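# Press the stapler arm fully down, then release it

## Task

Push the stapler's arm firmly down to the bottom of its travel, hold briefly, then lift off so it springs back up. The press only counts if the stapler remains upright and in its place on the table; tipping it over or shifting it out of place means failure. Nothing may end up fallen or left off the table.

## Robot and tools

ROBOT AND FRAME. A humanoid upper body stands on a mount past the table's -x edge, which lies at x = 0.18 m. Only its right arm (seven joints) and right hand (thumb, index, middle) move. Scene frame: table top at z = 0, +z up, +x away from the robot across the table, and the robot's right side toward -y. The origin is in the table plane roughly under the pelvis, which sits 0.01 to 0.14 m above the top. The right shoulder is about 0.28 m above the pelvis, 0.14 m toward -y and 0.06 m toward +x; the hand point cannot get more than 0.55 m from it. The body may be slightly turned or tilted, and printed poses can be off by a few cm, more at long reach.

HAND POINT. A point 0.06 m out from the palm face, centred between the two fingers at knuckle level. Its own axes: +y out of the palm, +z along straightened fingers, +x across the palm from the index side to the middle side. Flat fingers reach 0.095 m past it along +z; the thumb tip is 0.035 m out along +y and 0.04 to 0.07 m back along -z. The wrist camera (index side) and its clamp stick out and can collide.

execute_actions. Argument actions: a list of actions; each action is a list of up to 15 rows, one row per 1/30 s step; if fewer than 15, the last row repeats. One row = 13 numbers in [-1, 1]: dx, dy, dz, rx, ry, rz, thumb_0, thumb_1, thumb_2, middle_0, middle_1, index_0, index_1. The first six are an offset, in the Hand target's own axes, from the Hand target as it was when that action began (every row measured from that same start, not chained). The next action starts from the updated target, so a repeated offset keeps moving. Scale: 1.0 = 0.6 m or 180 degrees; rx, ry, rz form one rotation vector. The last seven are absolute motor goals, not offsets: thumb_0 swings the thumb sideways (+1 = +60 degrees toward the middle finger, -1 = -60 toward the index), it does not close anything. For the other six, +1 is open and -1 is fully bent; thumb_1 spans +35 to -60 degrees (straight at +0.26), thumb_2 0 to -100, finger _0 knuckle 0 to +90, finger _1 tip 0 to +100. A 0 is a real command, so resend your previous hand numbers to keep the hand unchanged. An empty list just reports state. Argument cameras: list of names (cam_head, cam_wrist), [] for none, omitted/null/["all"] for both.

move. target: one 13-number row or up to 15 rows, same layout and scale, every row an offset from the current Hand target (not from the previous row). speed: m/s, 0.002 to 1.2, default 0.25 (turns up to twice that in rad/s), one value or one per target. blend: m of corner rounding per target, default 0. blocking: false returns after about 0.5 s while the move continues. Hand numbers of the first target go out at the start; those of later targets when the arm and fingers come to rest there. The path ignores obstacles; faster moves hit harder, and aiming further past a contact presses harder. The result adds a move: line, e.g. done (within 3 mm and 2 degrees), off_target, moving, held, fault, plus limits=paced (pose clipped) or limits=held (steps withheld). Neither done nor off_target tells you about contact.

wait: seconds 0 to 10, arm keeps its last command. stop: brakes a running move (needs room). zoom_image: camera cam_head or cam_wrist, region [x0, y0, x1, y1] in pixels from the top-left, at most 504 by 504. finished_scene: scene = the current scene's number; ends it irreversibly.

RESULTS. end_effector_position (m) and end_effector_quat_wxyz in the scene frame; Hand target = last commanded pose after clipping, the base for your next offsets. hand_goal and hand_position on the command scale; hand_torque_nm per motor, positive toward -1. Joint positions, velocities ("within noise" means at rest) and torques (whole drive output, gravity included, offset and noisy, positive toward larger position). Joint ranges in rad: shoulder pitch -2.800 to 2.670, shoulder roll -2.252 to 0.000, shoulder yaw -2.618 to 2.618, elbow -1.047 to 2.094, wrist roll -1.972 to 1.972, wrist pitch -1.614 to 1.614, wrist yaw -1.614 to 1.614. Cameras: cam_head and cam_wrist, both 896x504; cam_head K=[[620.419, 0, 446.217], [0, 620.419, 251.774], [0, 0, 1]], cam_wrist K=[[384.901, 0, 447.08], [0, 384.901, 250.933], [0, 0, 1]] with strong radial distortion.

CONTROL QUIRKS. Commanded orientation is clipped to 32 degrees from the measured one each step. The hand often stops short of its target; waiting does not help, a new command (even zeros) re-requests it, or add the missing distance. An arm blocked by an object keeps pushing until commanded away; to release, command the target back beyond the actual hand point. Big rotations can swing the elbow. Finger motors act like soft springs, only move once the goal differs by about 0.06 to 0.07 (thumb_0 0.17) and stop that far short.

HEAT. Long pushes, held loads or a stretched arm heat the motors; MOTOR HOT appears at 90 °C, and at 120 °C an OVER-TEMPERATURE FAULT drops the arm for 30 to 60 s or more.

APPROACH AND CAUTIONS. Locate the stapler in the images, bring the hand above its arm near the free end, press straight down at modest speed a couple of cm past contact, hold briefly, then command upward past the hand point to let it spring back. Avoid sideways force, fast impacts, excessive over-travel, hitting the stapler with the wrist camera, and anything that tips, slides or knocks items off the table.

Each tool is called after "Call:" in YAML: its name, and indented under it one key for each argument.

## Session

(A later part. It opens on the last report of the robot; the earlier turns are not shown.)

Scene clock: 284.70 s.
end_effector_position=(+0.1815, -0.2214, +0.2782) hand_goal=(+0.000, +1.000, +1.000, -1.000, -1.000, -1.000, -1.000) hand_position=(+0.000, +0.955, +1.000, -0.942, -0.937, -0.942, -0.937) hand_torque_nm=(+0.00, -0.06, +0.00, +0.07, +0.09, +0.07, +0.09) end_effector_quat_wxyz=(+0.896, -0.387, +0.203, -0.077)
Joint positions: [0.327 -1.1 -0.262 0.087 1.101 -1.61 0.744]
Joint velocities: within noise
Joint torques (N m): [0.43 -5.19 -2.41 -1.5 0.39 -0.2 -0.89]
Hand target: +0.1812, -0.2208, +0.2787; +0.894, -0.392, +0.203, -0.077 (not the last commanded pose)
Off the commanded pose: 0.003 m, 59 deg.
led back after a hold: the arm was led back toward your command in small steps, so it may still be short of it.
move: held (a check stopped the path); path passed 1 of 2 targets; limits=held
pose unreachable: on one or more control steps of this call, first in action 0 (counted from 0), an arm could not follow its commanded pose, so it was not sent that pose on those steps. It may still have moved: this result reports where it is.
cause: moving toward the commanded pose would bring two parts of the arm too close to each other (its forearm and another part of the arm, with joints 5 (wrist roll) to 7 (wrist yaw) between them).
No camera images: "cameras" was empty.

Call:
move:
  target: [0.05,0.095,-0.025,0.0576,0.289,0.281,0,1,1,-1,-1,-1,-1]

Scene clock: 290.37 s.
end_effector_position=(+0.2009, -0.2024, +0.2185) hand_goal=(+0.000, +1.000, +1.000, -1.000, -1.000, -1.000, -1.000) hand_position=(+0.000, +0.955, +1.000, -0.942, -0.940, -0.942, -0.940) hand_torque_nm=(+0.00, -0.06, +0.00, +0.07, +0.08, +0.07, +0.08) end_effector_quat_wxyz=(+0.699, -0.125, +0.694, +0.119)
Joint positions: [0.764 -1.225 -0.151 -0.285 1.178 -0.751 0.341]
Joint velocities: within noise
Joint torques (N m): [0.7 -3.23 -1.88 -1.97 0.57 -1.08 -0.06]
Hand target: +0.2008, -0.2010, +0.2188; +0.696, -0.123, +0.697, +0.123
Off the commanded pose: 0.001 m, 1 deg.
move: done

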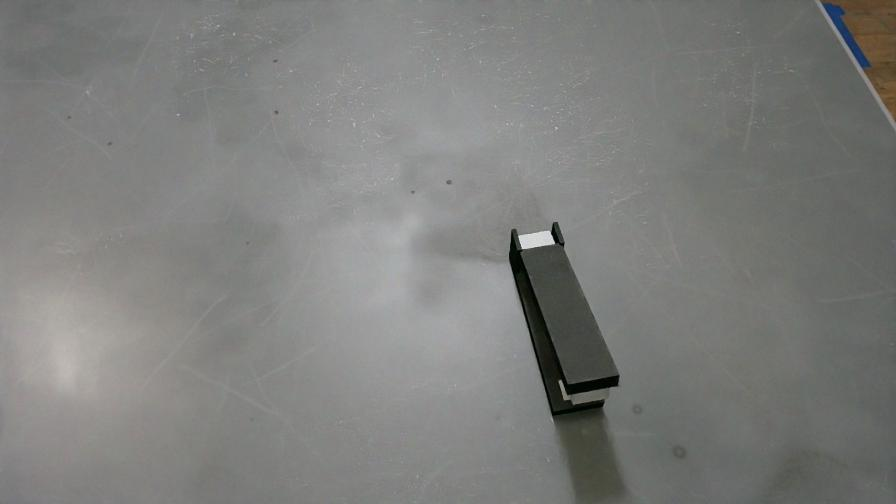

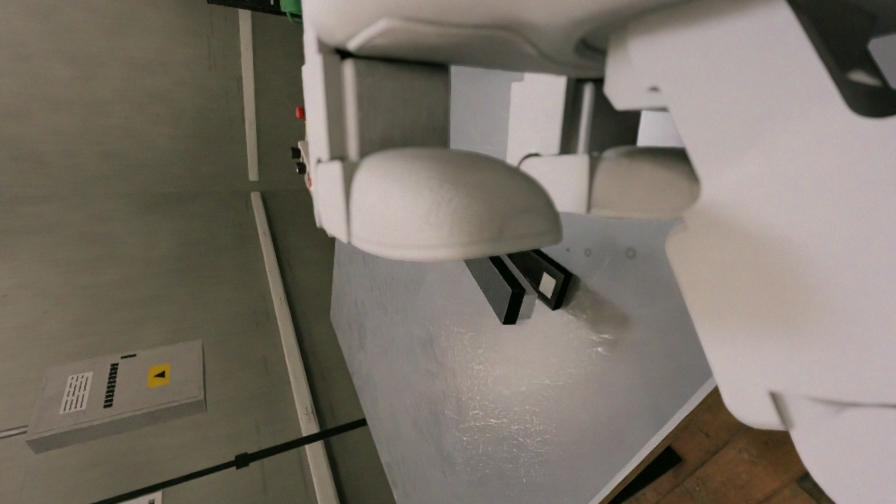

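Call:
move:
  target: [0.083,0.17,0.168,0,0,0,0,1,1,-1,-1,-1,-1]

Scene clock: 292.53 s.
end_effector_position=(+0.2590, -0.0718, +0.1712) hand_goal=(+0.000, +1.000, +1.000, -1.000, -1.000, -1.000, -1.000) hand_position=(+0.000, +0.955, +1.000, -0.942, -0.941, -0.942, -0.941) hand_torque_nm=(+0.00, -0.06, +0.00, +0.07, +0.08, +0.07, +0.08) end_effector_quat_wxyz=(+0.697, -0.124, +0.695, +0.125)
Joint positions: [0.038 -0.876 0.424 -0.429 0.619 -0.263 -0.237]
Joint velocities: within noise
Joint torques (N m): [-1.94 -1.96 -1.18 -2.16 -0.04 -1.22 -0.17]
Hand target: +0.2603, -0.0706, +0.1689; +0.696, -0.123, +0.697, +0.123
Off the commanded pose: 0.003 m, 0 deg.
move: done

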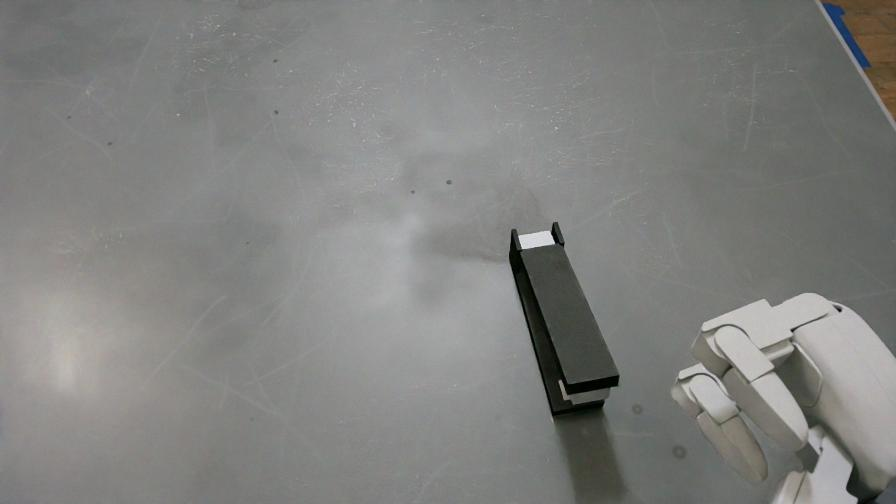

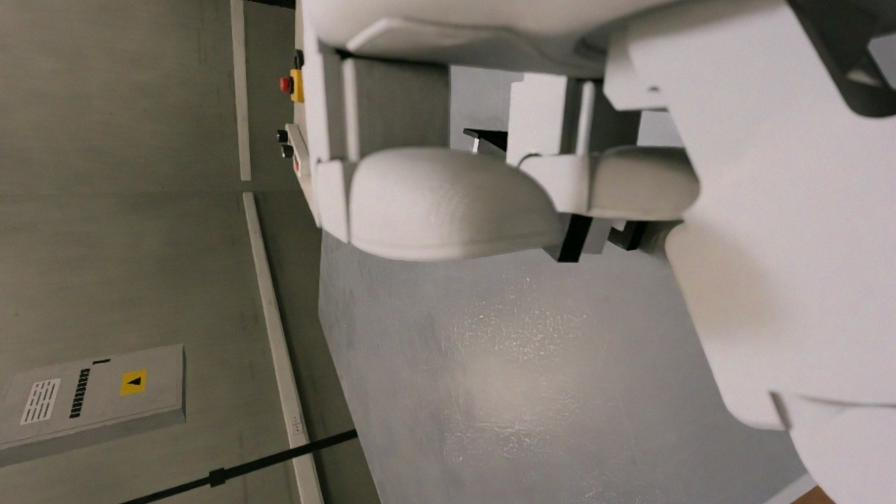

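Call:
move:
  target: [0.073,-0.019,0.091,0,0.055,0,0,1,1,-1,-1,-1,-1]

Scene clock: 296.57 s.
end_effector_position=(+0.3144, -0.0651, +0.1260) hand_goal=(+0.000, +1.000, +1.000, -1.000, -1.000, -1.000, -1.000) hand_position=(+0.000, +0.955, +1.000, -0.942, -0.941, -0.942, -0.941) hand_torque_nm=(+0.00, -0.06, +0.00, +0.07, +0.08, +0.07, +0.08) end_effector_quat_wxyz=(+0.635, -0.134, +0.753, +0.109)
Joint positions: [-0.268 -0.748 0.5 -0.12 0.685 -0.058 -0.168]
Joint velocities: within noise
Joint torques (N m): [-3.55 -1.98 -1.39 -2.07 0.2 -1.21 0.09]
Hand target: +0.3155, -0.0625, +0.1251; +0.633, -0.134, +0.754, +0.112
Off the commanded pose: 0.003 m, 0 deg.
move: done

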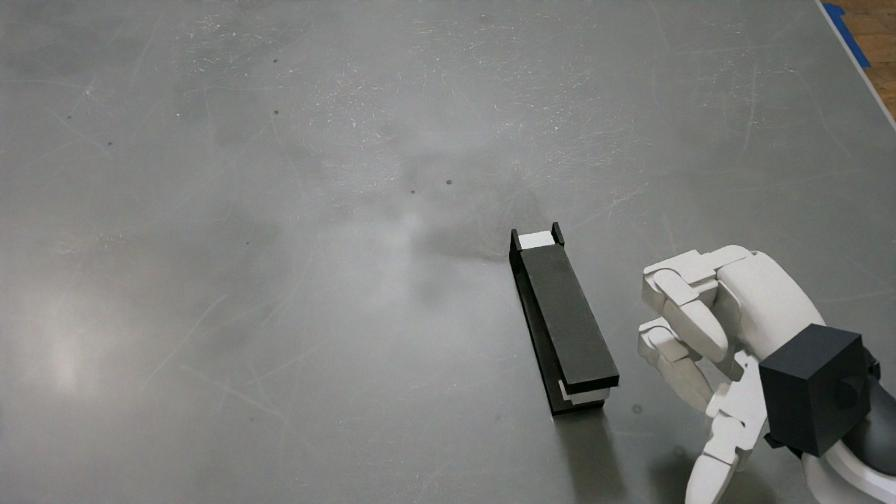

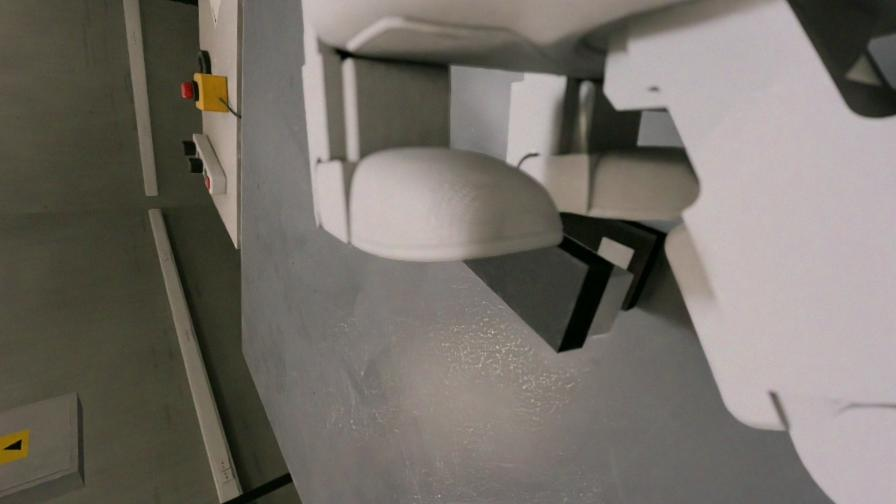

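Call:
move:
  target: [0.0075,0.0435,0.053,0,0,0,0,1,1,-1,-1,-1,-1]

Scene clock: 298.93 s.
end_effector_position=(+0.3347, -0.0324, +0.1148) hand_goal=(+0.000, +1.000, +1.000, -1.000, -1.000, -1.000, -1.000) hand_position=(+0.000, +0.955, +1.000, -0.943, -0.941, -0.942, -0.941) hand_torque_nm=(+0.00, -0.06, +0.00, +0.07, +0.08, +0.07, +0.08) end_effector_quat_wxyz=(+0.633, -0.129, +0.755, +0.108)
Joint positions: [-0.396 -0.59 0.564 0.01 0.614 -0.02 -0.215]
Joint velocities: within noise
Joint torques (N m): [-4.42 -1.1 -1.07 -2.46 -0.03 -1.29 0.15]
Hand target: +0.3352, -0.0275, +0.1151; +0.633, -0.134, +0.754, +0.112
Off the commanded pose: 0.005 m, 1 deg.
move: off_target

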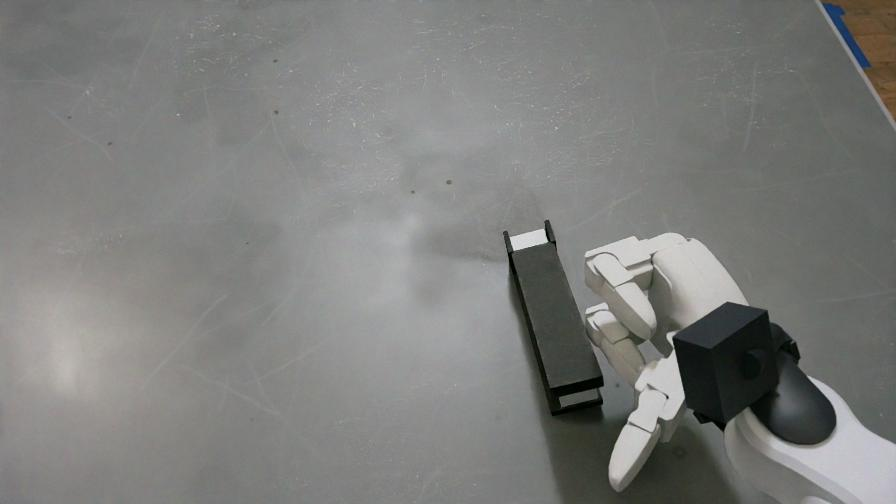

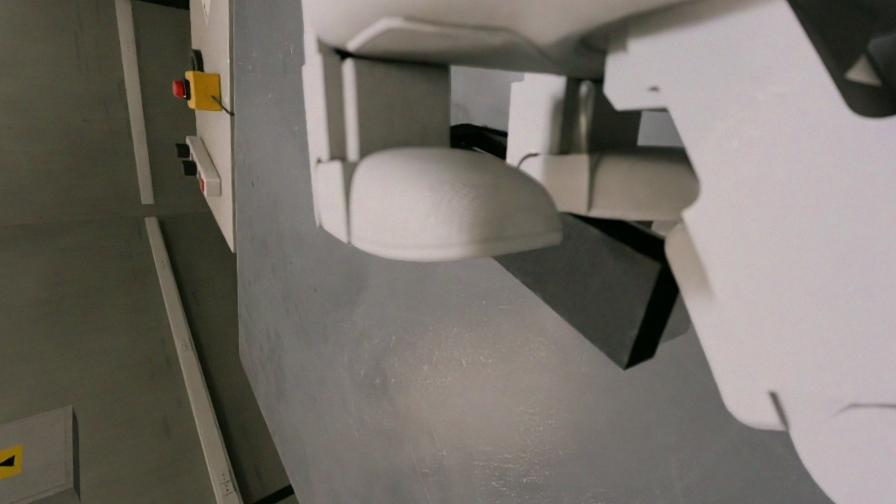

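Call:
move:
  target:
    - [-0.02,-0.02,-0.0,0,0,0,0,1,1,-1,-1,-1,-1]
    - [-0.081,-0.016,-0.02,0,0,0,0,1,1,-1,-1,-1,-1]

Scene clock: 301.10 s.
end_effector_position=(+0.3339, -0.0375, +0.1601) hand_goal=(+0.000, +1.000, +1.000, -1.000, -1.000, -1.000, -1.000) hand_position=(+0.000, +0.955, +1.000, -0.943, -0.941, -0.942, -0.941) hand_torque_nm=(+0.00, -0.06, +0.00, +0.07, +0.08, +0.07, +0.08) end_effector_quat_wxyz=(+0.629, -0.132, +0.758, +0.112)
Joint positions: [-0.415 -0.717 0.483 -0.256 0.756 0.203 -0.286]
Joint velocities: within noise
Joint torques (N m): [-4.09 -2.99 -2.22 -4.27 0.28 -1.14 -0.04]
Hand target: +0.3353, -0.0377, +0.1651; +0.633, -0.134, +0.754, +0.112
Off the commanded pose: 0.005 m, 1 deg.
move: off_target

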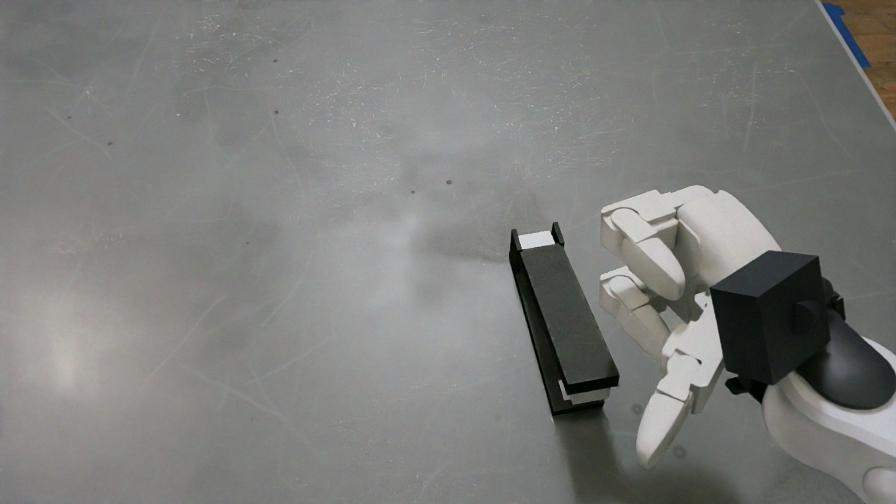

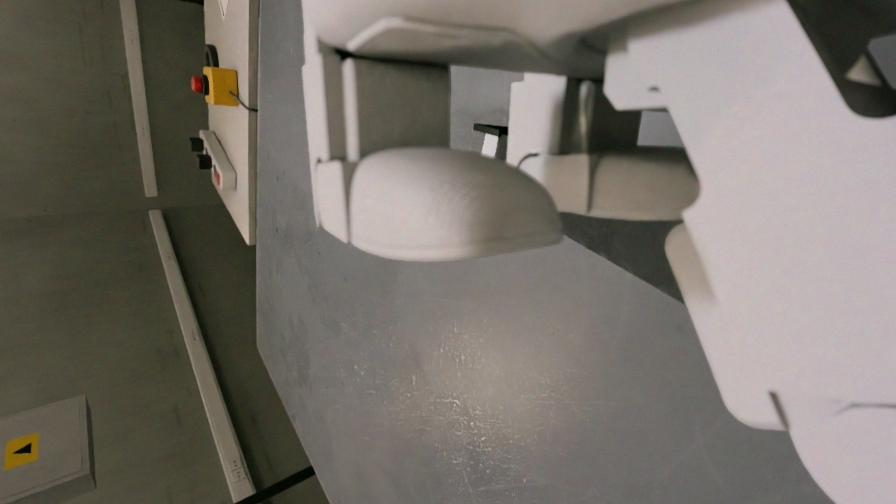

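Call:
move:
  target: [-0.0017,0.05,0.009,0,0,0,0,1,1,-1,-1,-1,-1]

Scene clock: 303.43 s.
end_effector_position=(+0.3302, -0.0126, +0.1609) hand_goal=(+0.000, +1.000, +1.000, -1.000, -1.000, -1.000, -1.000) hand_position=(+0.000, +0.955, +1.000, -0.943, -0.941, -0.942, -0.941) hand_torque_nm=(+0.00, -0.06, +0.00, +0.07, +0.08, +0.07, +0.08) end_effector_quat_wxyz=(+0.628, -0.128, +0.760, +0.109)
Joint positions: [-0.448 -0.644 0.544 -0.301 0.723 0.261 -0.396]
Joint velocities: within noise
Joint torques (N m): [-4.7 -1.33 -1.29 -4.1 -0.14 -1.13 -0.13]
Hand target: +0.3301, -0.0076, +0.1652; +0.633, -0.134, +0.754, +0.112
Off the commanded pose: 0.007 m, 1 deg.
move: off_target

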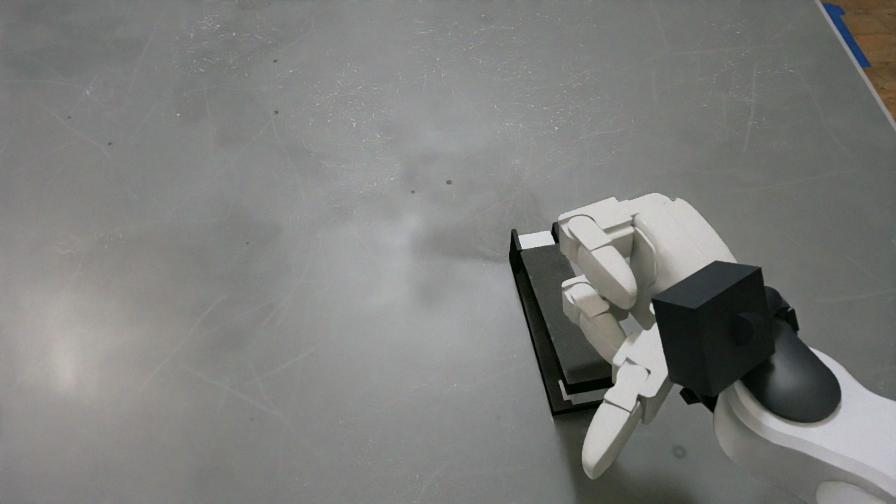

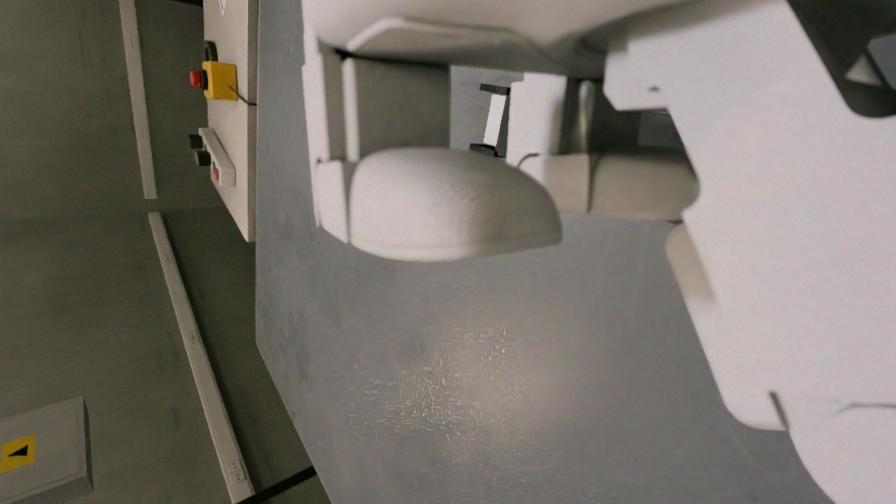

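Call:
move:
  target: [0.08,0.016,0.02,0,0,0,0,1,1,-1,-1,-1,-1]
  speed: 0.08

Scene clock: 305.57 s.
end_effector_position=(+0.3332, +0.0021, +0.1214) hand_goal=(+0.000, +1.000, +1.000, -1.000, -1.000, -1.000, -1.000) hand_position=(+0.000, +0.955, +1.000, -0.943, -0.941, -0.942, -0.941) hand_torque_nm=(+0.00, -0.06, +0.00, +0.07, +0.08, +0.07, +0.08) end_effector_quat_wxyz=(+0.638, -0.133, +0.750, +0.112)
Joint positions: [-0.448 -0.508 0.632 -0.025 0.568 0.037 -0.317]
Joint velocities: within noise
Joint torques (N m): [-2.77 -0.99 -0.99 -2.44 -0.06 -1.76 0.06]
Hand target: +0.3301, +0.0026, +0.1158; +0.633, -0.134, +0.754, +0.112
Off the commanded pose: 0.006 m, 1 deg.
move: off_target

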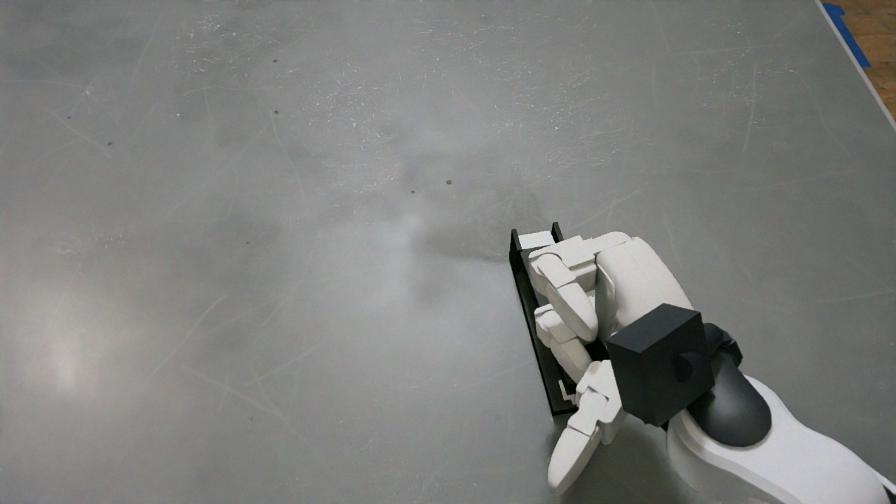

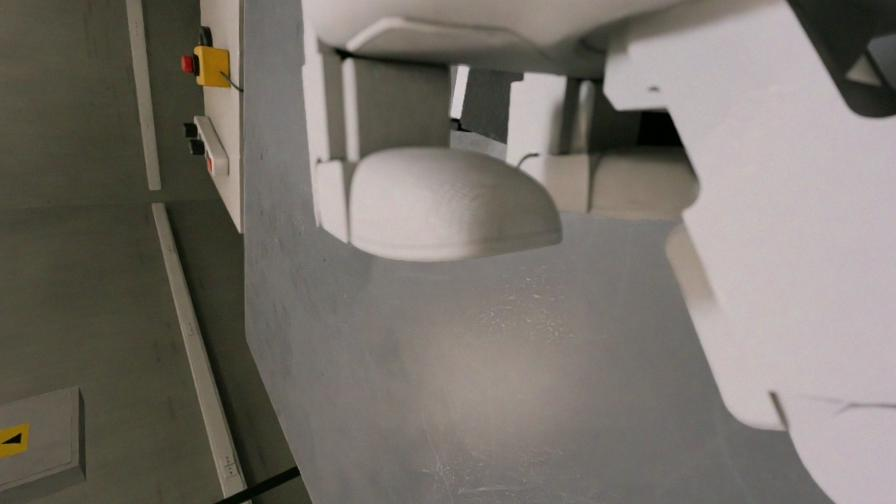

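Call:
move:
  target: [0.066,-0.008,0.009,0,0,0,0,1,1,-1,-1,-1,-1]
  speed: 0.08

Scene clock: 308.27 s.
end_effector_position=(+0.3392, +0.0004, +0.1047) hand_goal=(+0.000, +1.000, +1.000, -1.000, -1.000, -1.000, -1.000) hand_position=(+0.000, +0.955, +1.000, -0.972, -0.944, -0.942, -0.941) hand_torque_nm=(+0.00, -0.06, +0.00, +0.03, +0.08, +0.07, +0.08) end_effector_quat_wxyz=(+0.669, -0.125, +0.722, +0.125)
Joint positions: [-0.464 -0.427 0.652 0.252 0.516 -0.246 -0.219]
Joint velocities: within noise
Joint torques (N m): [-1.56 -1.26 0.05 0.47 0.11 0.2 -0.08]
Hand target: +0.3304, -0.0024, +0.0759; +0.633, -0.134, +0.754, +0.112
Off the commanded pose: 0.030 m, 6 deg.
move: off_target

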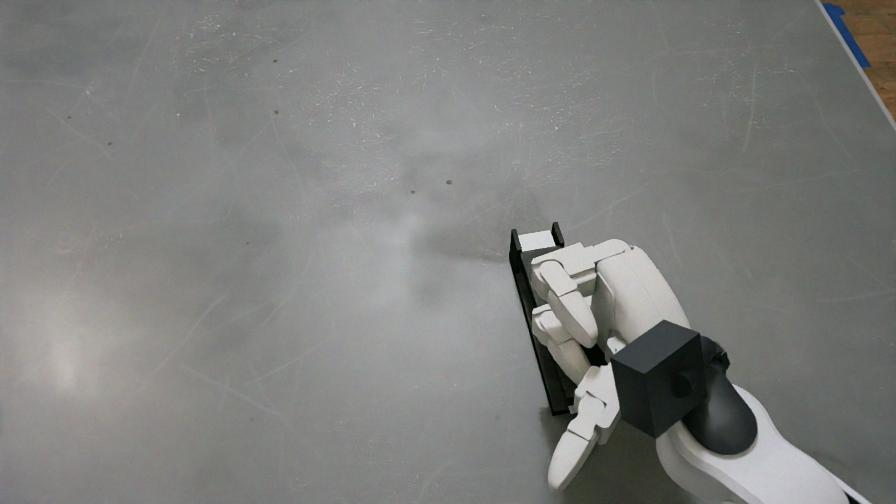

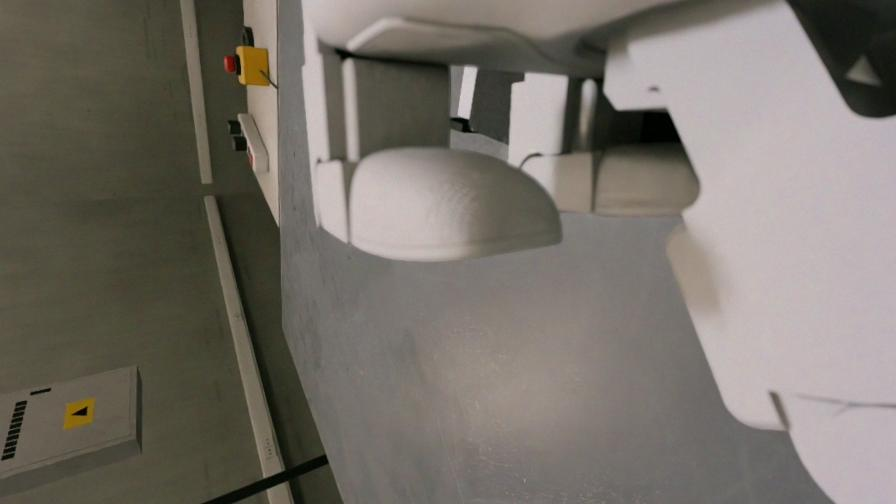

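Call:
move:
  target: [0.08,0.0,0.015,0,0,0,0,1,1,-1,-1,-1,-1]
  speed: 0.1

Scene clock: 311.17 s.
end_effector_position=(+0.3513, +0.0031, +0.0890) hand_goal=(+0.000, +1.000, +1.000, -1.000, -1.000, -1.000, -1.000) hand_position=(+0.000, +0.955, +1.000, -0.973, -0.944, -0.942, -0.941) hand_torque_nm=(+0.00, -0.06, +0.00, +0.03, +0.08, +0.07, +0.08) end_effector_quat_wxyz=(+0.711, -0.121, +0.680, +0.133)
Joint positions: [-0.572 -0.276 0.665 0.721 0.499 -0.634 -0.097]
Joint velocities: within noise
Joint torques (N m): [1.34 -0.38 1.19 4.51 0.3 2.4 0.16]
Hand target: +0.3309, -0.0022, +0.0270; +0.633, -0.134, +0.754, +0.112
Off the commanded pose: 0.065 m, 13 deg.
move: off_target

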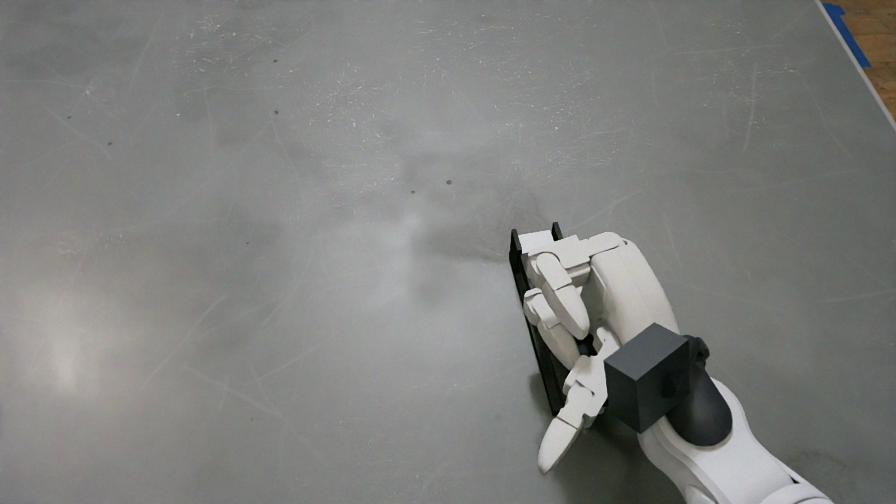

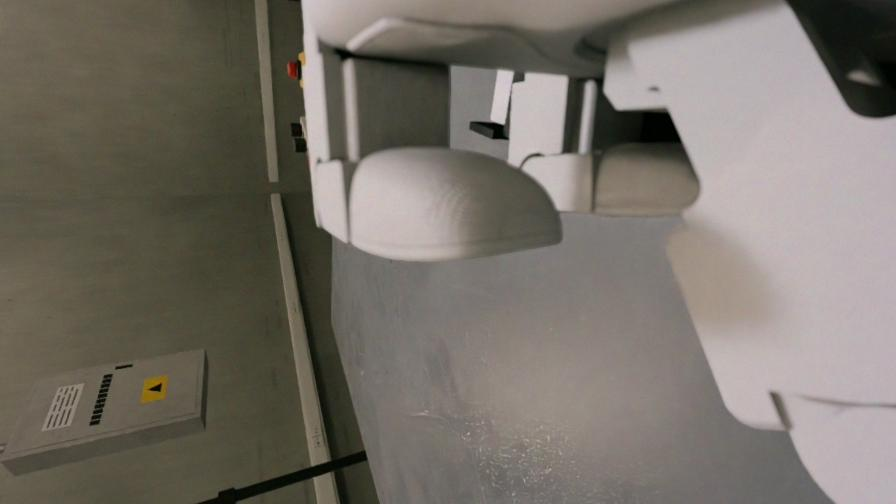

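Call:
move:
  target: [0.05,0.0,-0.02,0,0,0,0,1,1,-1,-1,-1,-1]
  speed: 0.1

Scene clock: 313.70 s.
end_effector_position=(+0.3456, -0.0005, +0.0855) hand_goal=(+0.000, +1.000, +1.000, -1.000, -1.000, -1.000, -1.000) hand_position=(+0.000, +0.955, +1.000, -0.973, -0.947, -0.942, -0.941) hand_torque_nm=(+0.00, -0.06, +0.00, +0.03, +0.07, +0.07, +0.08) end_effector_quat_wxyz=(+0.739, -0.110, +0.650, +0.138)
Joint positions: [-0.605 -0.201 0.674 0.971 0.541 -0.891 -0.021]
Joint velocities: within noise
Joint torques (N m): [4.27 -0.49 1.98 7.29 0.02 3.72 0.56]
Hand target: +0.3149, -0.0080, -0.0004; +0.633, -0.134, +0.754, +0.112
Off the commanded pose: 0.092 m, 17 deg.
move: off_target

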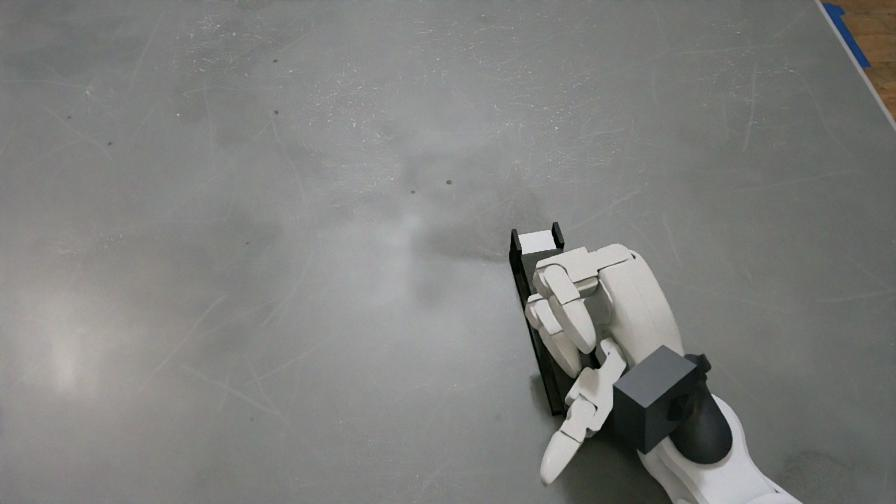

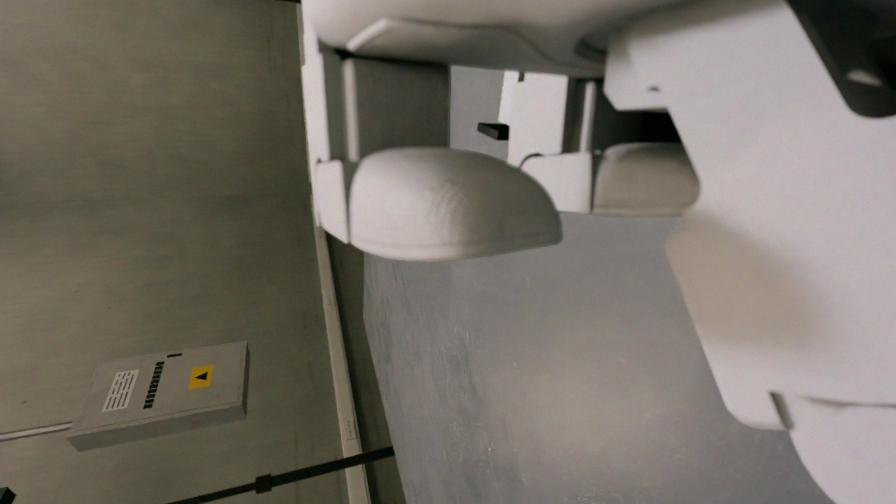

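Call:
move:
  target:
    - [-0.12,-0.0,0,0,0,0,0,1,1,-1,-1,-1,-1]
    - [-0.26,-0.024,-0.02,0,0,0,0,1,1,-1,-1,-1,-1]
    - [-0.26,-0.19,-0.02,0,0,0,0,1,1,-1,-1,-1,-1]

Scene clock: 316.33 s.
end_effector_position=(+0.3623, -0.1101, +0.1471) hand_goal=(+0.000, +1.000, +1.000, -1.000, -1.000, -1.000, -1.000) hand_position=(+0.000, +0.955, +1.000, -0.932, -0.955, -0.942, -0.941) hand_torque_nm=(+0.00, -0.06, +0.00, +0.08, +0.06, +0.07, +0.08) end_effector_quat_wxyz=(+0.622, -0.137, +0.763, +0.112)
Joint positions: [-0.502 -0.902 0.525 0.125 0.933 -0.056 0.013]
Joint velocities: within noise
Joint torques (N m): [-5.38 -3.6 -2.78 -1.33 0.35 -1.74 0.11]
Hand target: +0.3683, -0.1099, +0.1553; +0.633, -0.134, +0.754, +0.112
Off the commanded pose: 0.010 m, 2 deg.
move: off_target

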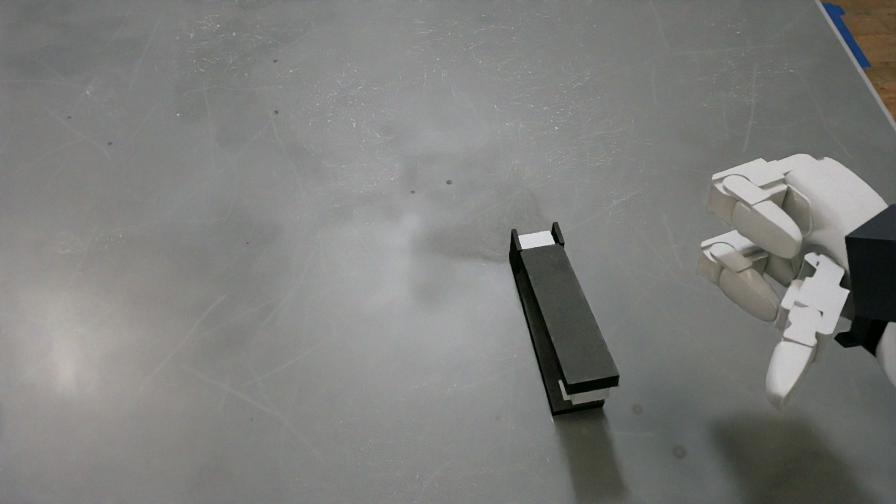

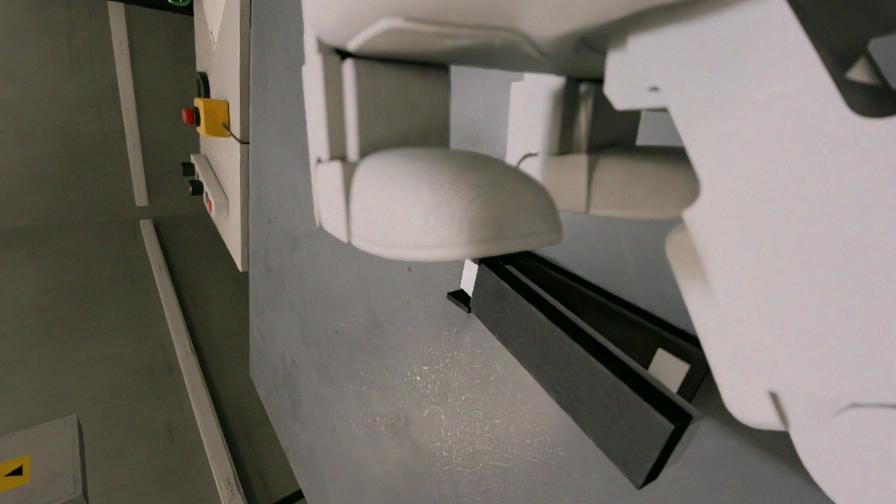

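Call:
move:
  target: [-0.18,-0.036,-0.327,-0.0187,-0.228,-0.519,0,0.263,1,1,1,1,1]
  cameras: []

Scene clock: 330.87 s.
end_effector_position=(+0.2116, -0.1885, +0.2937) hand_goal=(+0.000, +0.263, +1.000, +1.000, +1.000, +1.000, +1.000) hand_position=(+0.000, +0.323, +1.000, +0.928, +0.940, +0.928, +0.940) hand_torque_nm=(+0.00, +0.08, +0.00, -0.09, -0.08, -0.09, -0.08) end_effector_quat_wxyz=(+0.768, -0.607, +0.136, -0.152)
Joint positions: [-1.513 -2.215 1.546 -0.154 -0.459 -1.311 -1.054]
Joint velocities: within noise
Joint torques (N m): [-1.27 -2.56 -1.41 1.83 1.31 -0.21 -0.78]
Hand target: +0.2118, -0.1903, +0.2955; +0.710, -0.602, +0.178, -0.319
Off the commanded pose: 0.003 m, 21 deg.
joint sent to its limit — joint 2 (shoulder roll), lower limit. The joint targets are off in orientation, not in position.
move: off_target
No camera images: "cameras" was empty.

Call:
finished_scene:
  scene: 1

The scene is finished: the task was done.


## Next scene

The same job, from a new start.

Call:
execute_actions:
  actions: []
  cameras: ["cam_head"]

Scene clock: 0.00 s.
end_effector_position=(+0.2219, -0.4106, +0.2450) hand_goal=(+0.000, +0.263, +1.000, +1.000, +1.000, +1.000, +1.000) hand_position=(+0.000, +0.263, +1.000, +1.000, +1.000, +1.000, +1.000) hand_torque_nm=(+0.00, +0.00, +0.00, +0.00, +0.00, +0.00, +0.00) end_effector_quat_wxyz=(-0.116, -0.242, -0.362, +0.893)
Joint positions: [-0.527 -0.152 -0.493 -0.202 -1.344 1.209 -0.812]
Joint velocities: within noise
Joint torques (N m): no reading
Hand target: +0.2219, -0.4106, +0.2450; -0.116, -0.242, -0.362, +0.893
Images, in order (width x height): cam_head 896x504.

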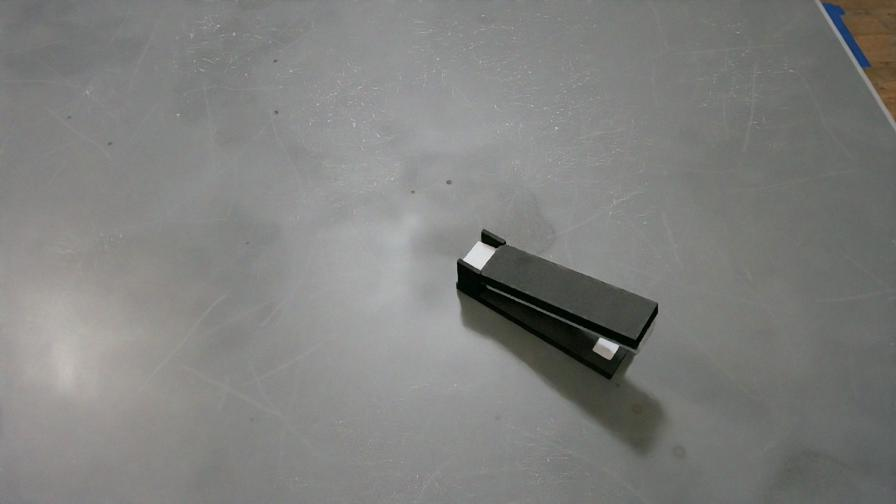

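Call:
move:
  target: [-0.185,-0.329,-0.586,-0.78,-0.207,0.307,0,1,1,-1,-1,-1,-1]
  speed: 0.8
  cameras: ["cam_head"]

Scene clock: 6.33 s.
end_effector_position=(+0.3647, -0.0203, +0.2052) hand_goal=(+0.000, +1.000, +1.000, -1.000, -1.000, -1.000, -1.000) hand_position=(+0.000, +0.939, +1.000, -0.941, -0.942, -0.941, -0.942) hand_torque_nm=(+0.00, -0.08, +0.00, +0.07, +0.08, +0.07, +0.08) end_effector_quat_wxyz=(+0.639, -0.138, +0.749, +0.109)
Joint positions: [-0.553 0.024 -0.095 -0.37 -0.145 0.796 0.394]
Joint velocities: within noise
Joint torques (N m): [-3.39 -0.25 0.09 -2.7 0.54 -1.69 -0.1]
Hand target: +0.3635, -0.0196, +0.2007; +0.633, -0.134, +0.754, +0.114
Off the commanded pose: 0.005 m, 1 deg.
joint sent to its limit — joint 2 (shoulder roll), upper limit. The joint targets still meet the commanded pose.
move: off_target
Images, in order (width x height): cam_head 896x504.

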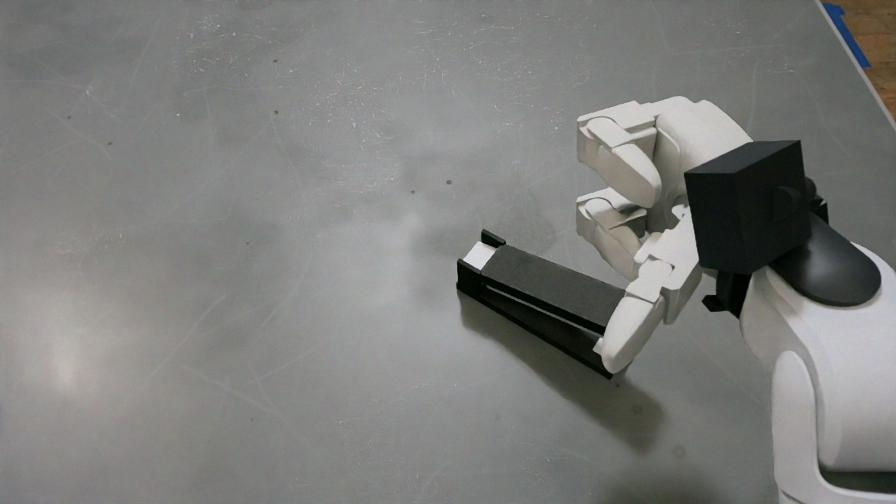

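Call:
move:
  target:
    - [0.115,0,0.02,0,0,0,0,1,1,-1,-1,-1,-1]
    - [0.361,0,0.064,0,0,0,0,1,1,-1,-1,-1,-1]
    - [0.366,0,0.065,0,0,0,0,1,1,-1,-1,-1,-1]
    - [0.2,0,0.035,0,0,0,0,1,1,-1,-1,-1,-1]
    - [0.0,0,0.0,0,0,0,0,1,1,-1,-1,-1,-1]
  speed: [0.25,0.15,0.01,0.2,0.3]
  cameras: ["cam_head"]

Scene clock: 11.23 s.
end_effector_position=(+0.3674, -0.0177, +0.1984) hand_goal=(+0.000, +1.000, +1.000, -1.000, -1.000, -1.000, -1.000) hand_position=(+0.000, +0.947, +1.000, -0.995, -0.970, -0.943, -0.942) hand_torque_nm=(+0.00, -0.07, +0.00, +0.01, +0.04, +0.07, +0.08) end_effector_quat_wxyz=(+0.806, -0.164, +0.463, +0.331)
Joint positions: [-1.103 -0.053 -0.479 1.489 0.396 -0.981 1.186]
Joint velocities: within noise
Joint torques (N m): [-4.67 -1.8 0.19 -1.86 0.12 -0.99 -0.11]
Hand target: +0.3648, -0.0191, +0.1905; +0.800, -0.162, +0.474, +0.330 (not the last commanded pose)
Off the commanded pose: 0.005 m, 46 deg; orientation clipped.
move: held (a check stopped the path); limits=paced,held
pose unreachable: on one or more control steps of this call, first in action 0 (counted from 0), an arm could not follow its commanded pose, so it was not sent that pose on those steps. It may still have moved: this result reports where it is.
cause: moving toward the commanded pose would bring two parts of the arm too close to each other (its forearm and another part of the arm, with joints 6 (wrist pitch) and 7 (wrist yaw) between them).
Images, in order (width x height): cam_head 896x504.

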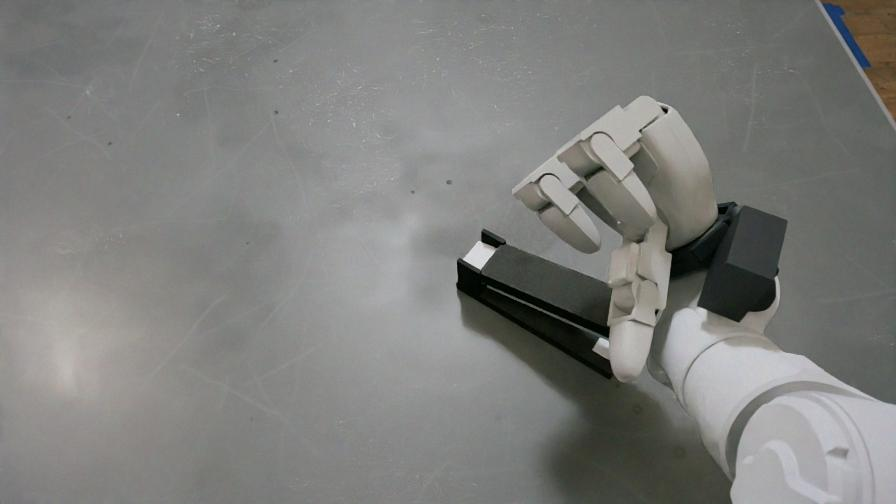

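Call:
finished_scene:
  scene: 2

The scene is finished: the task was done.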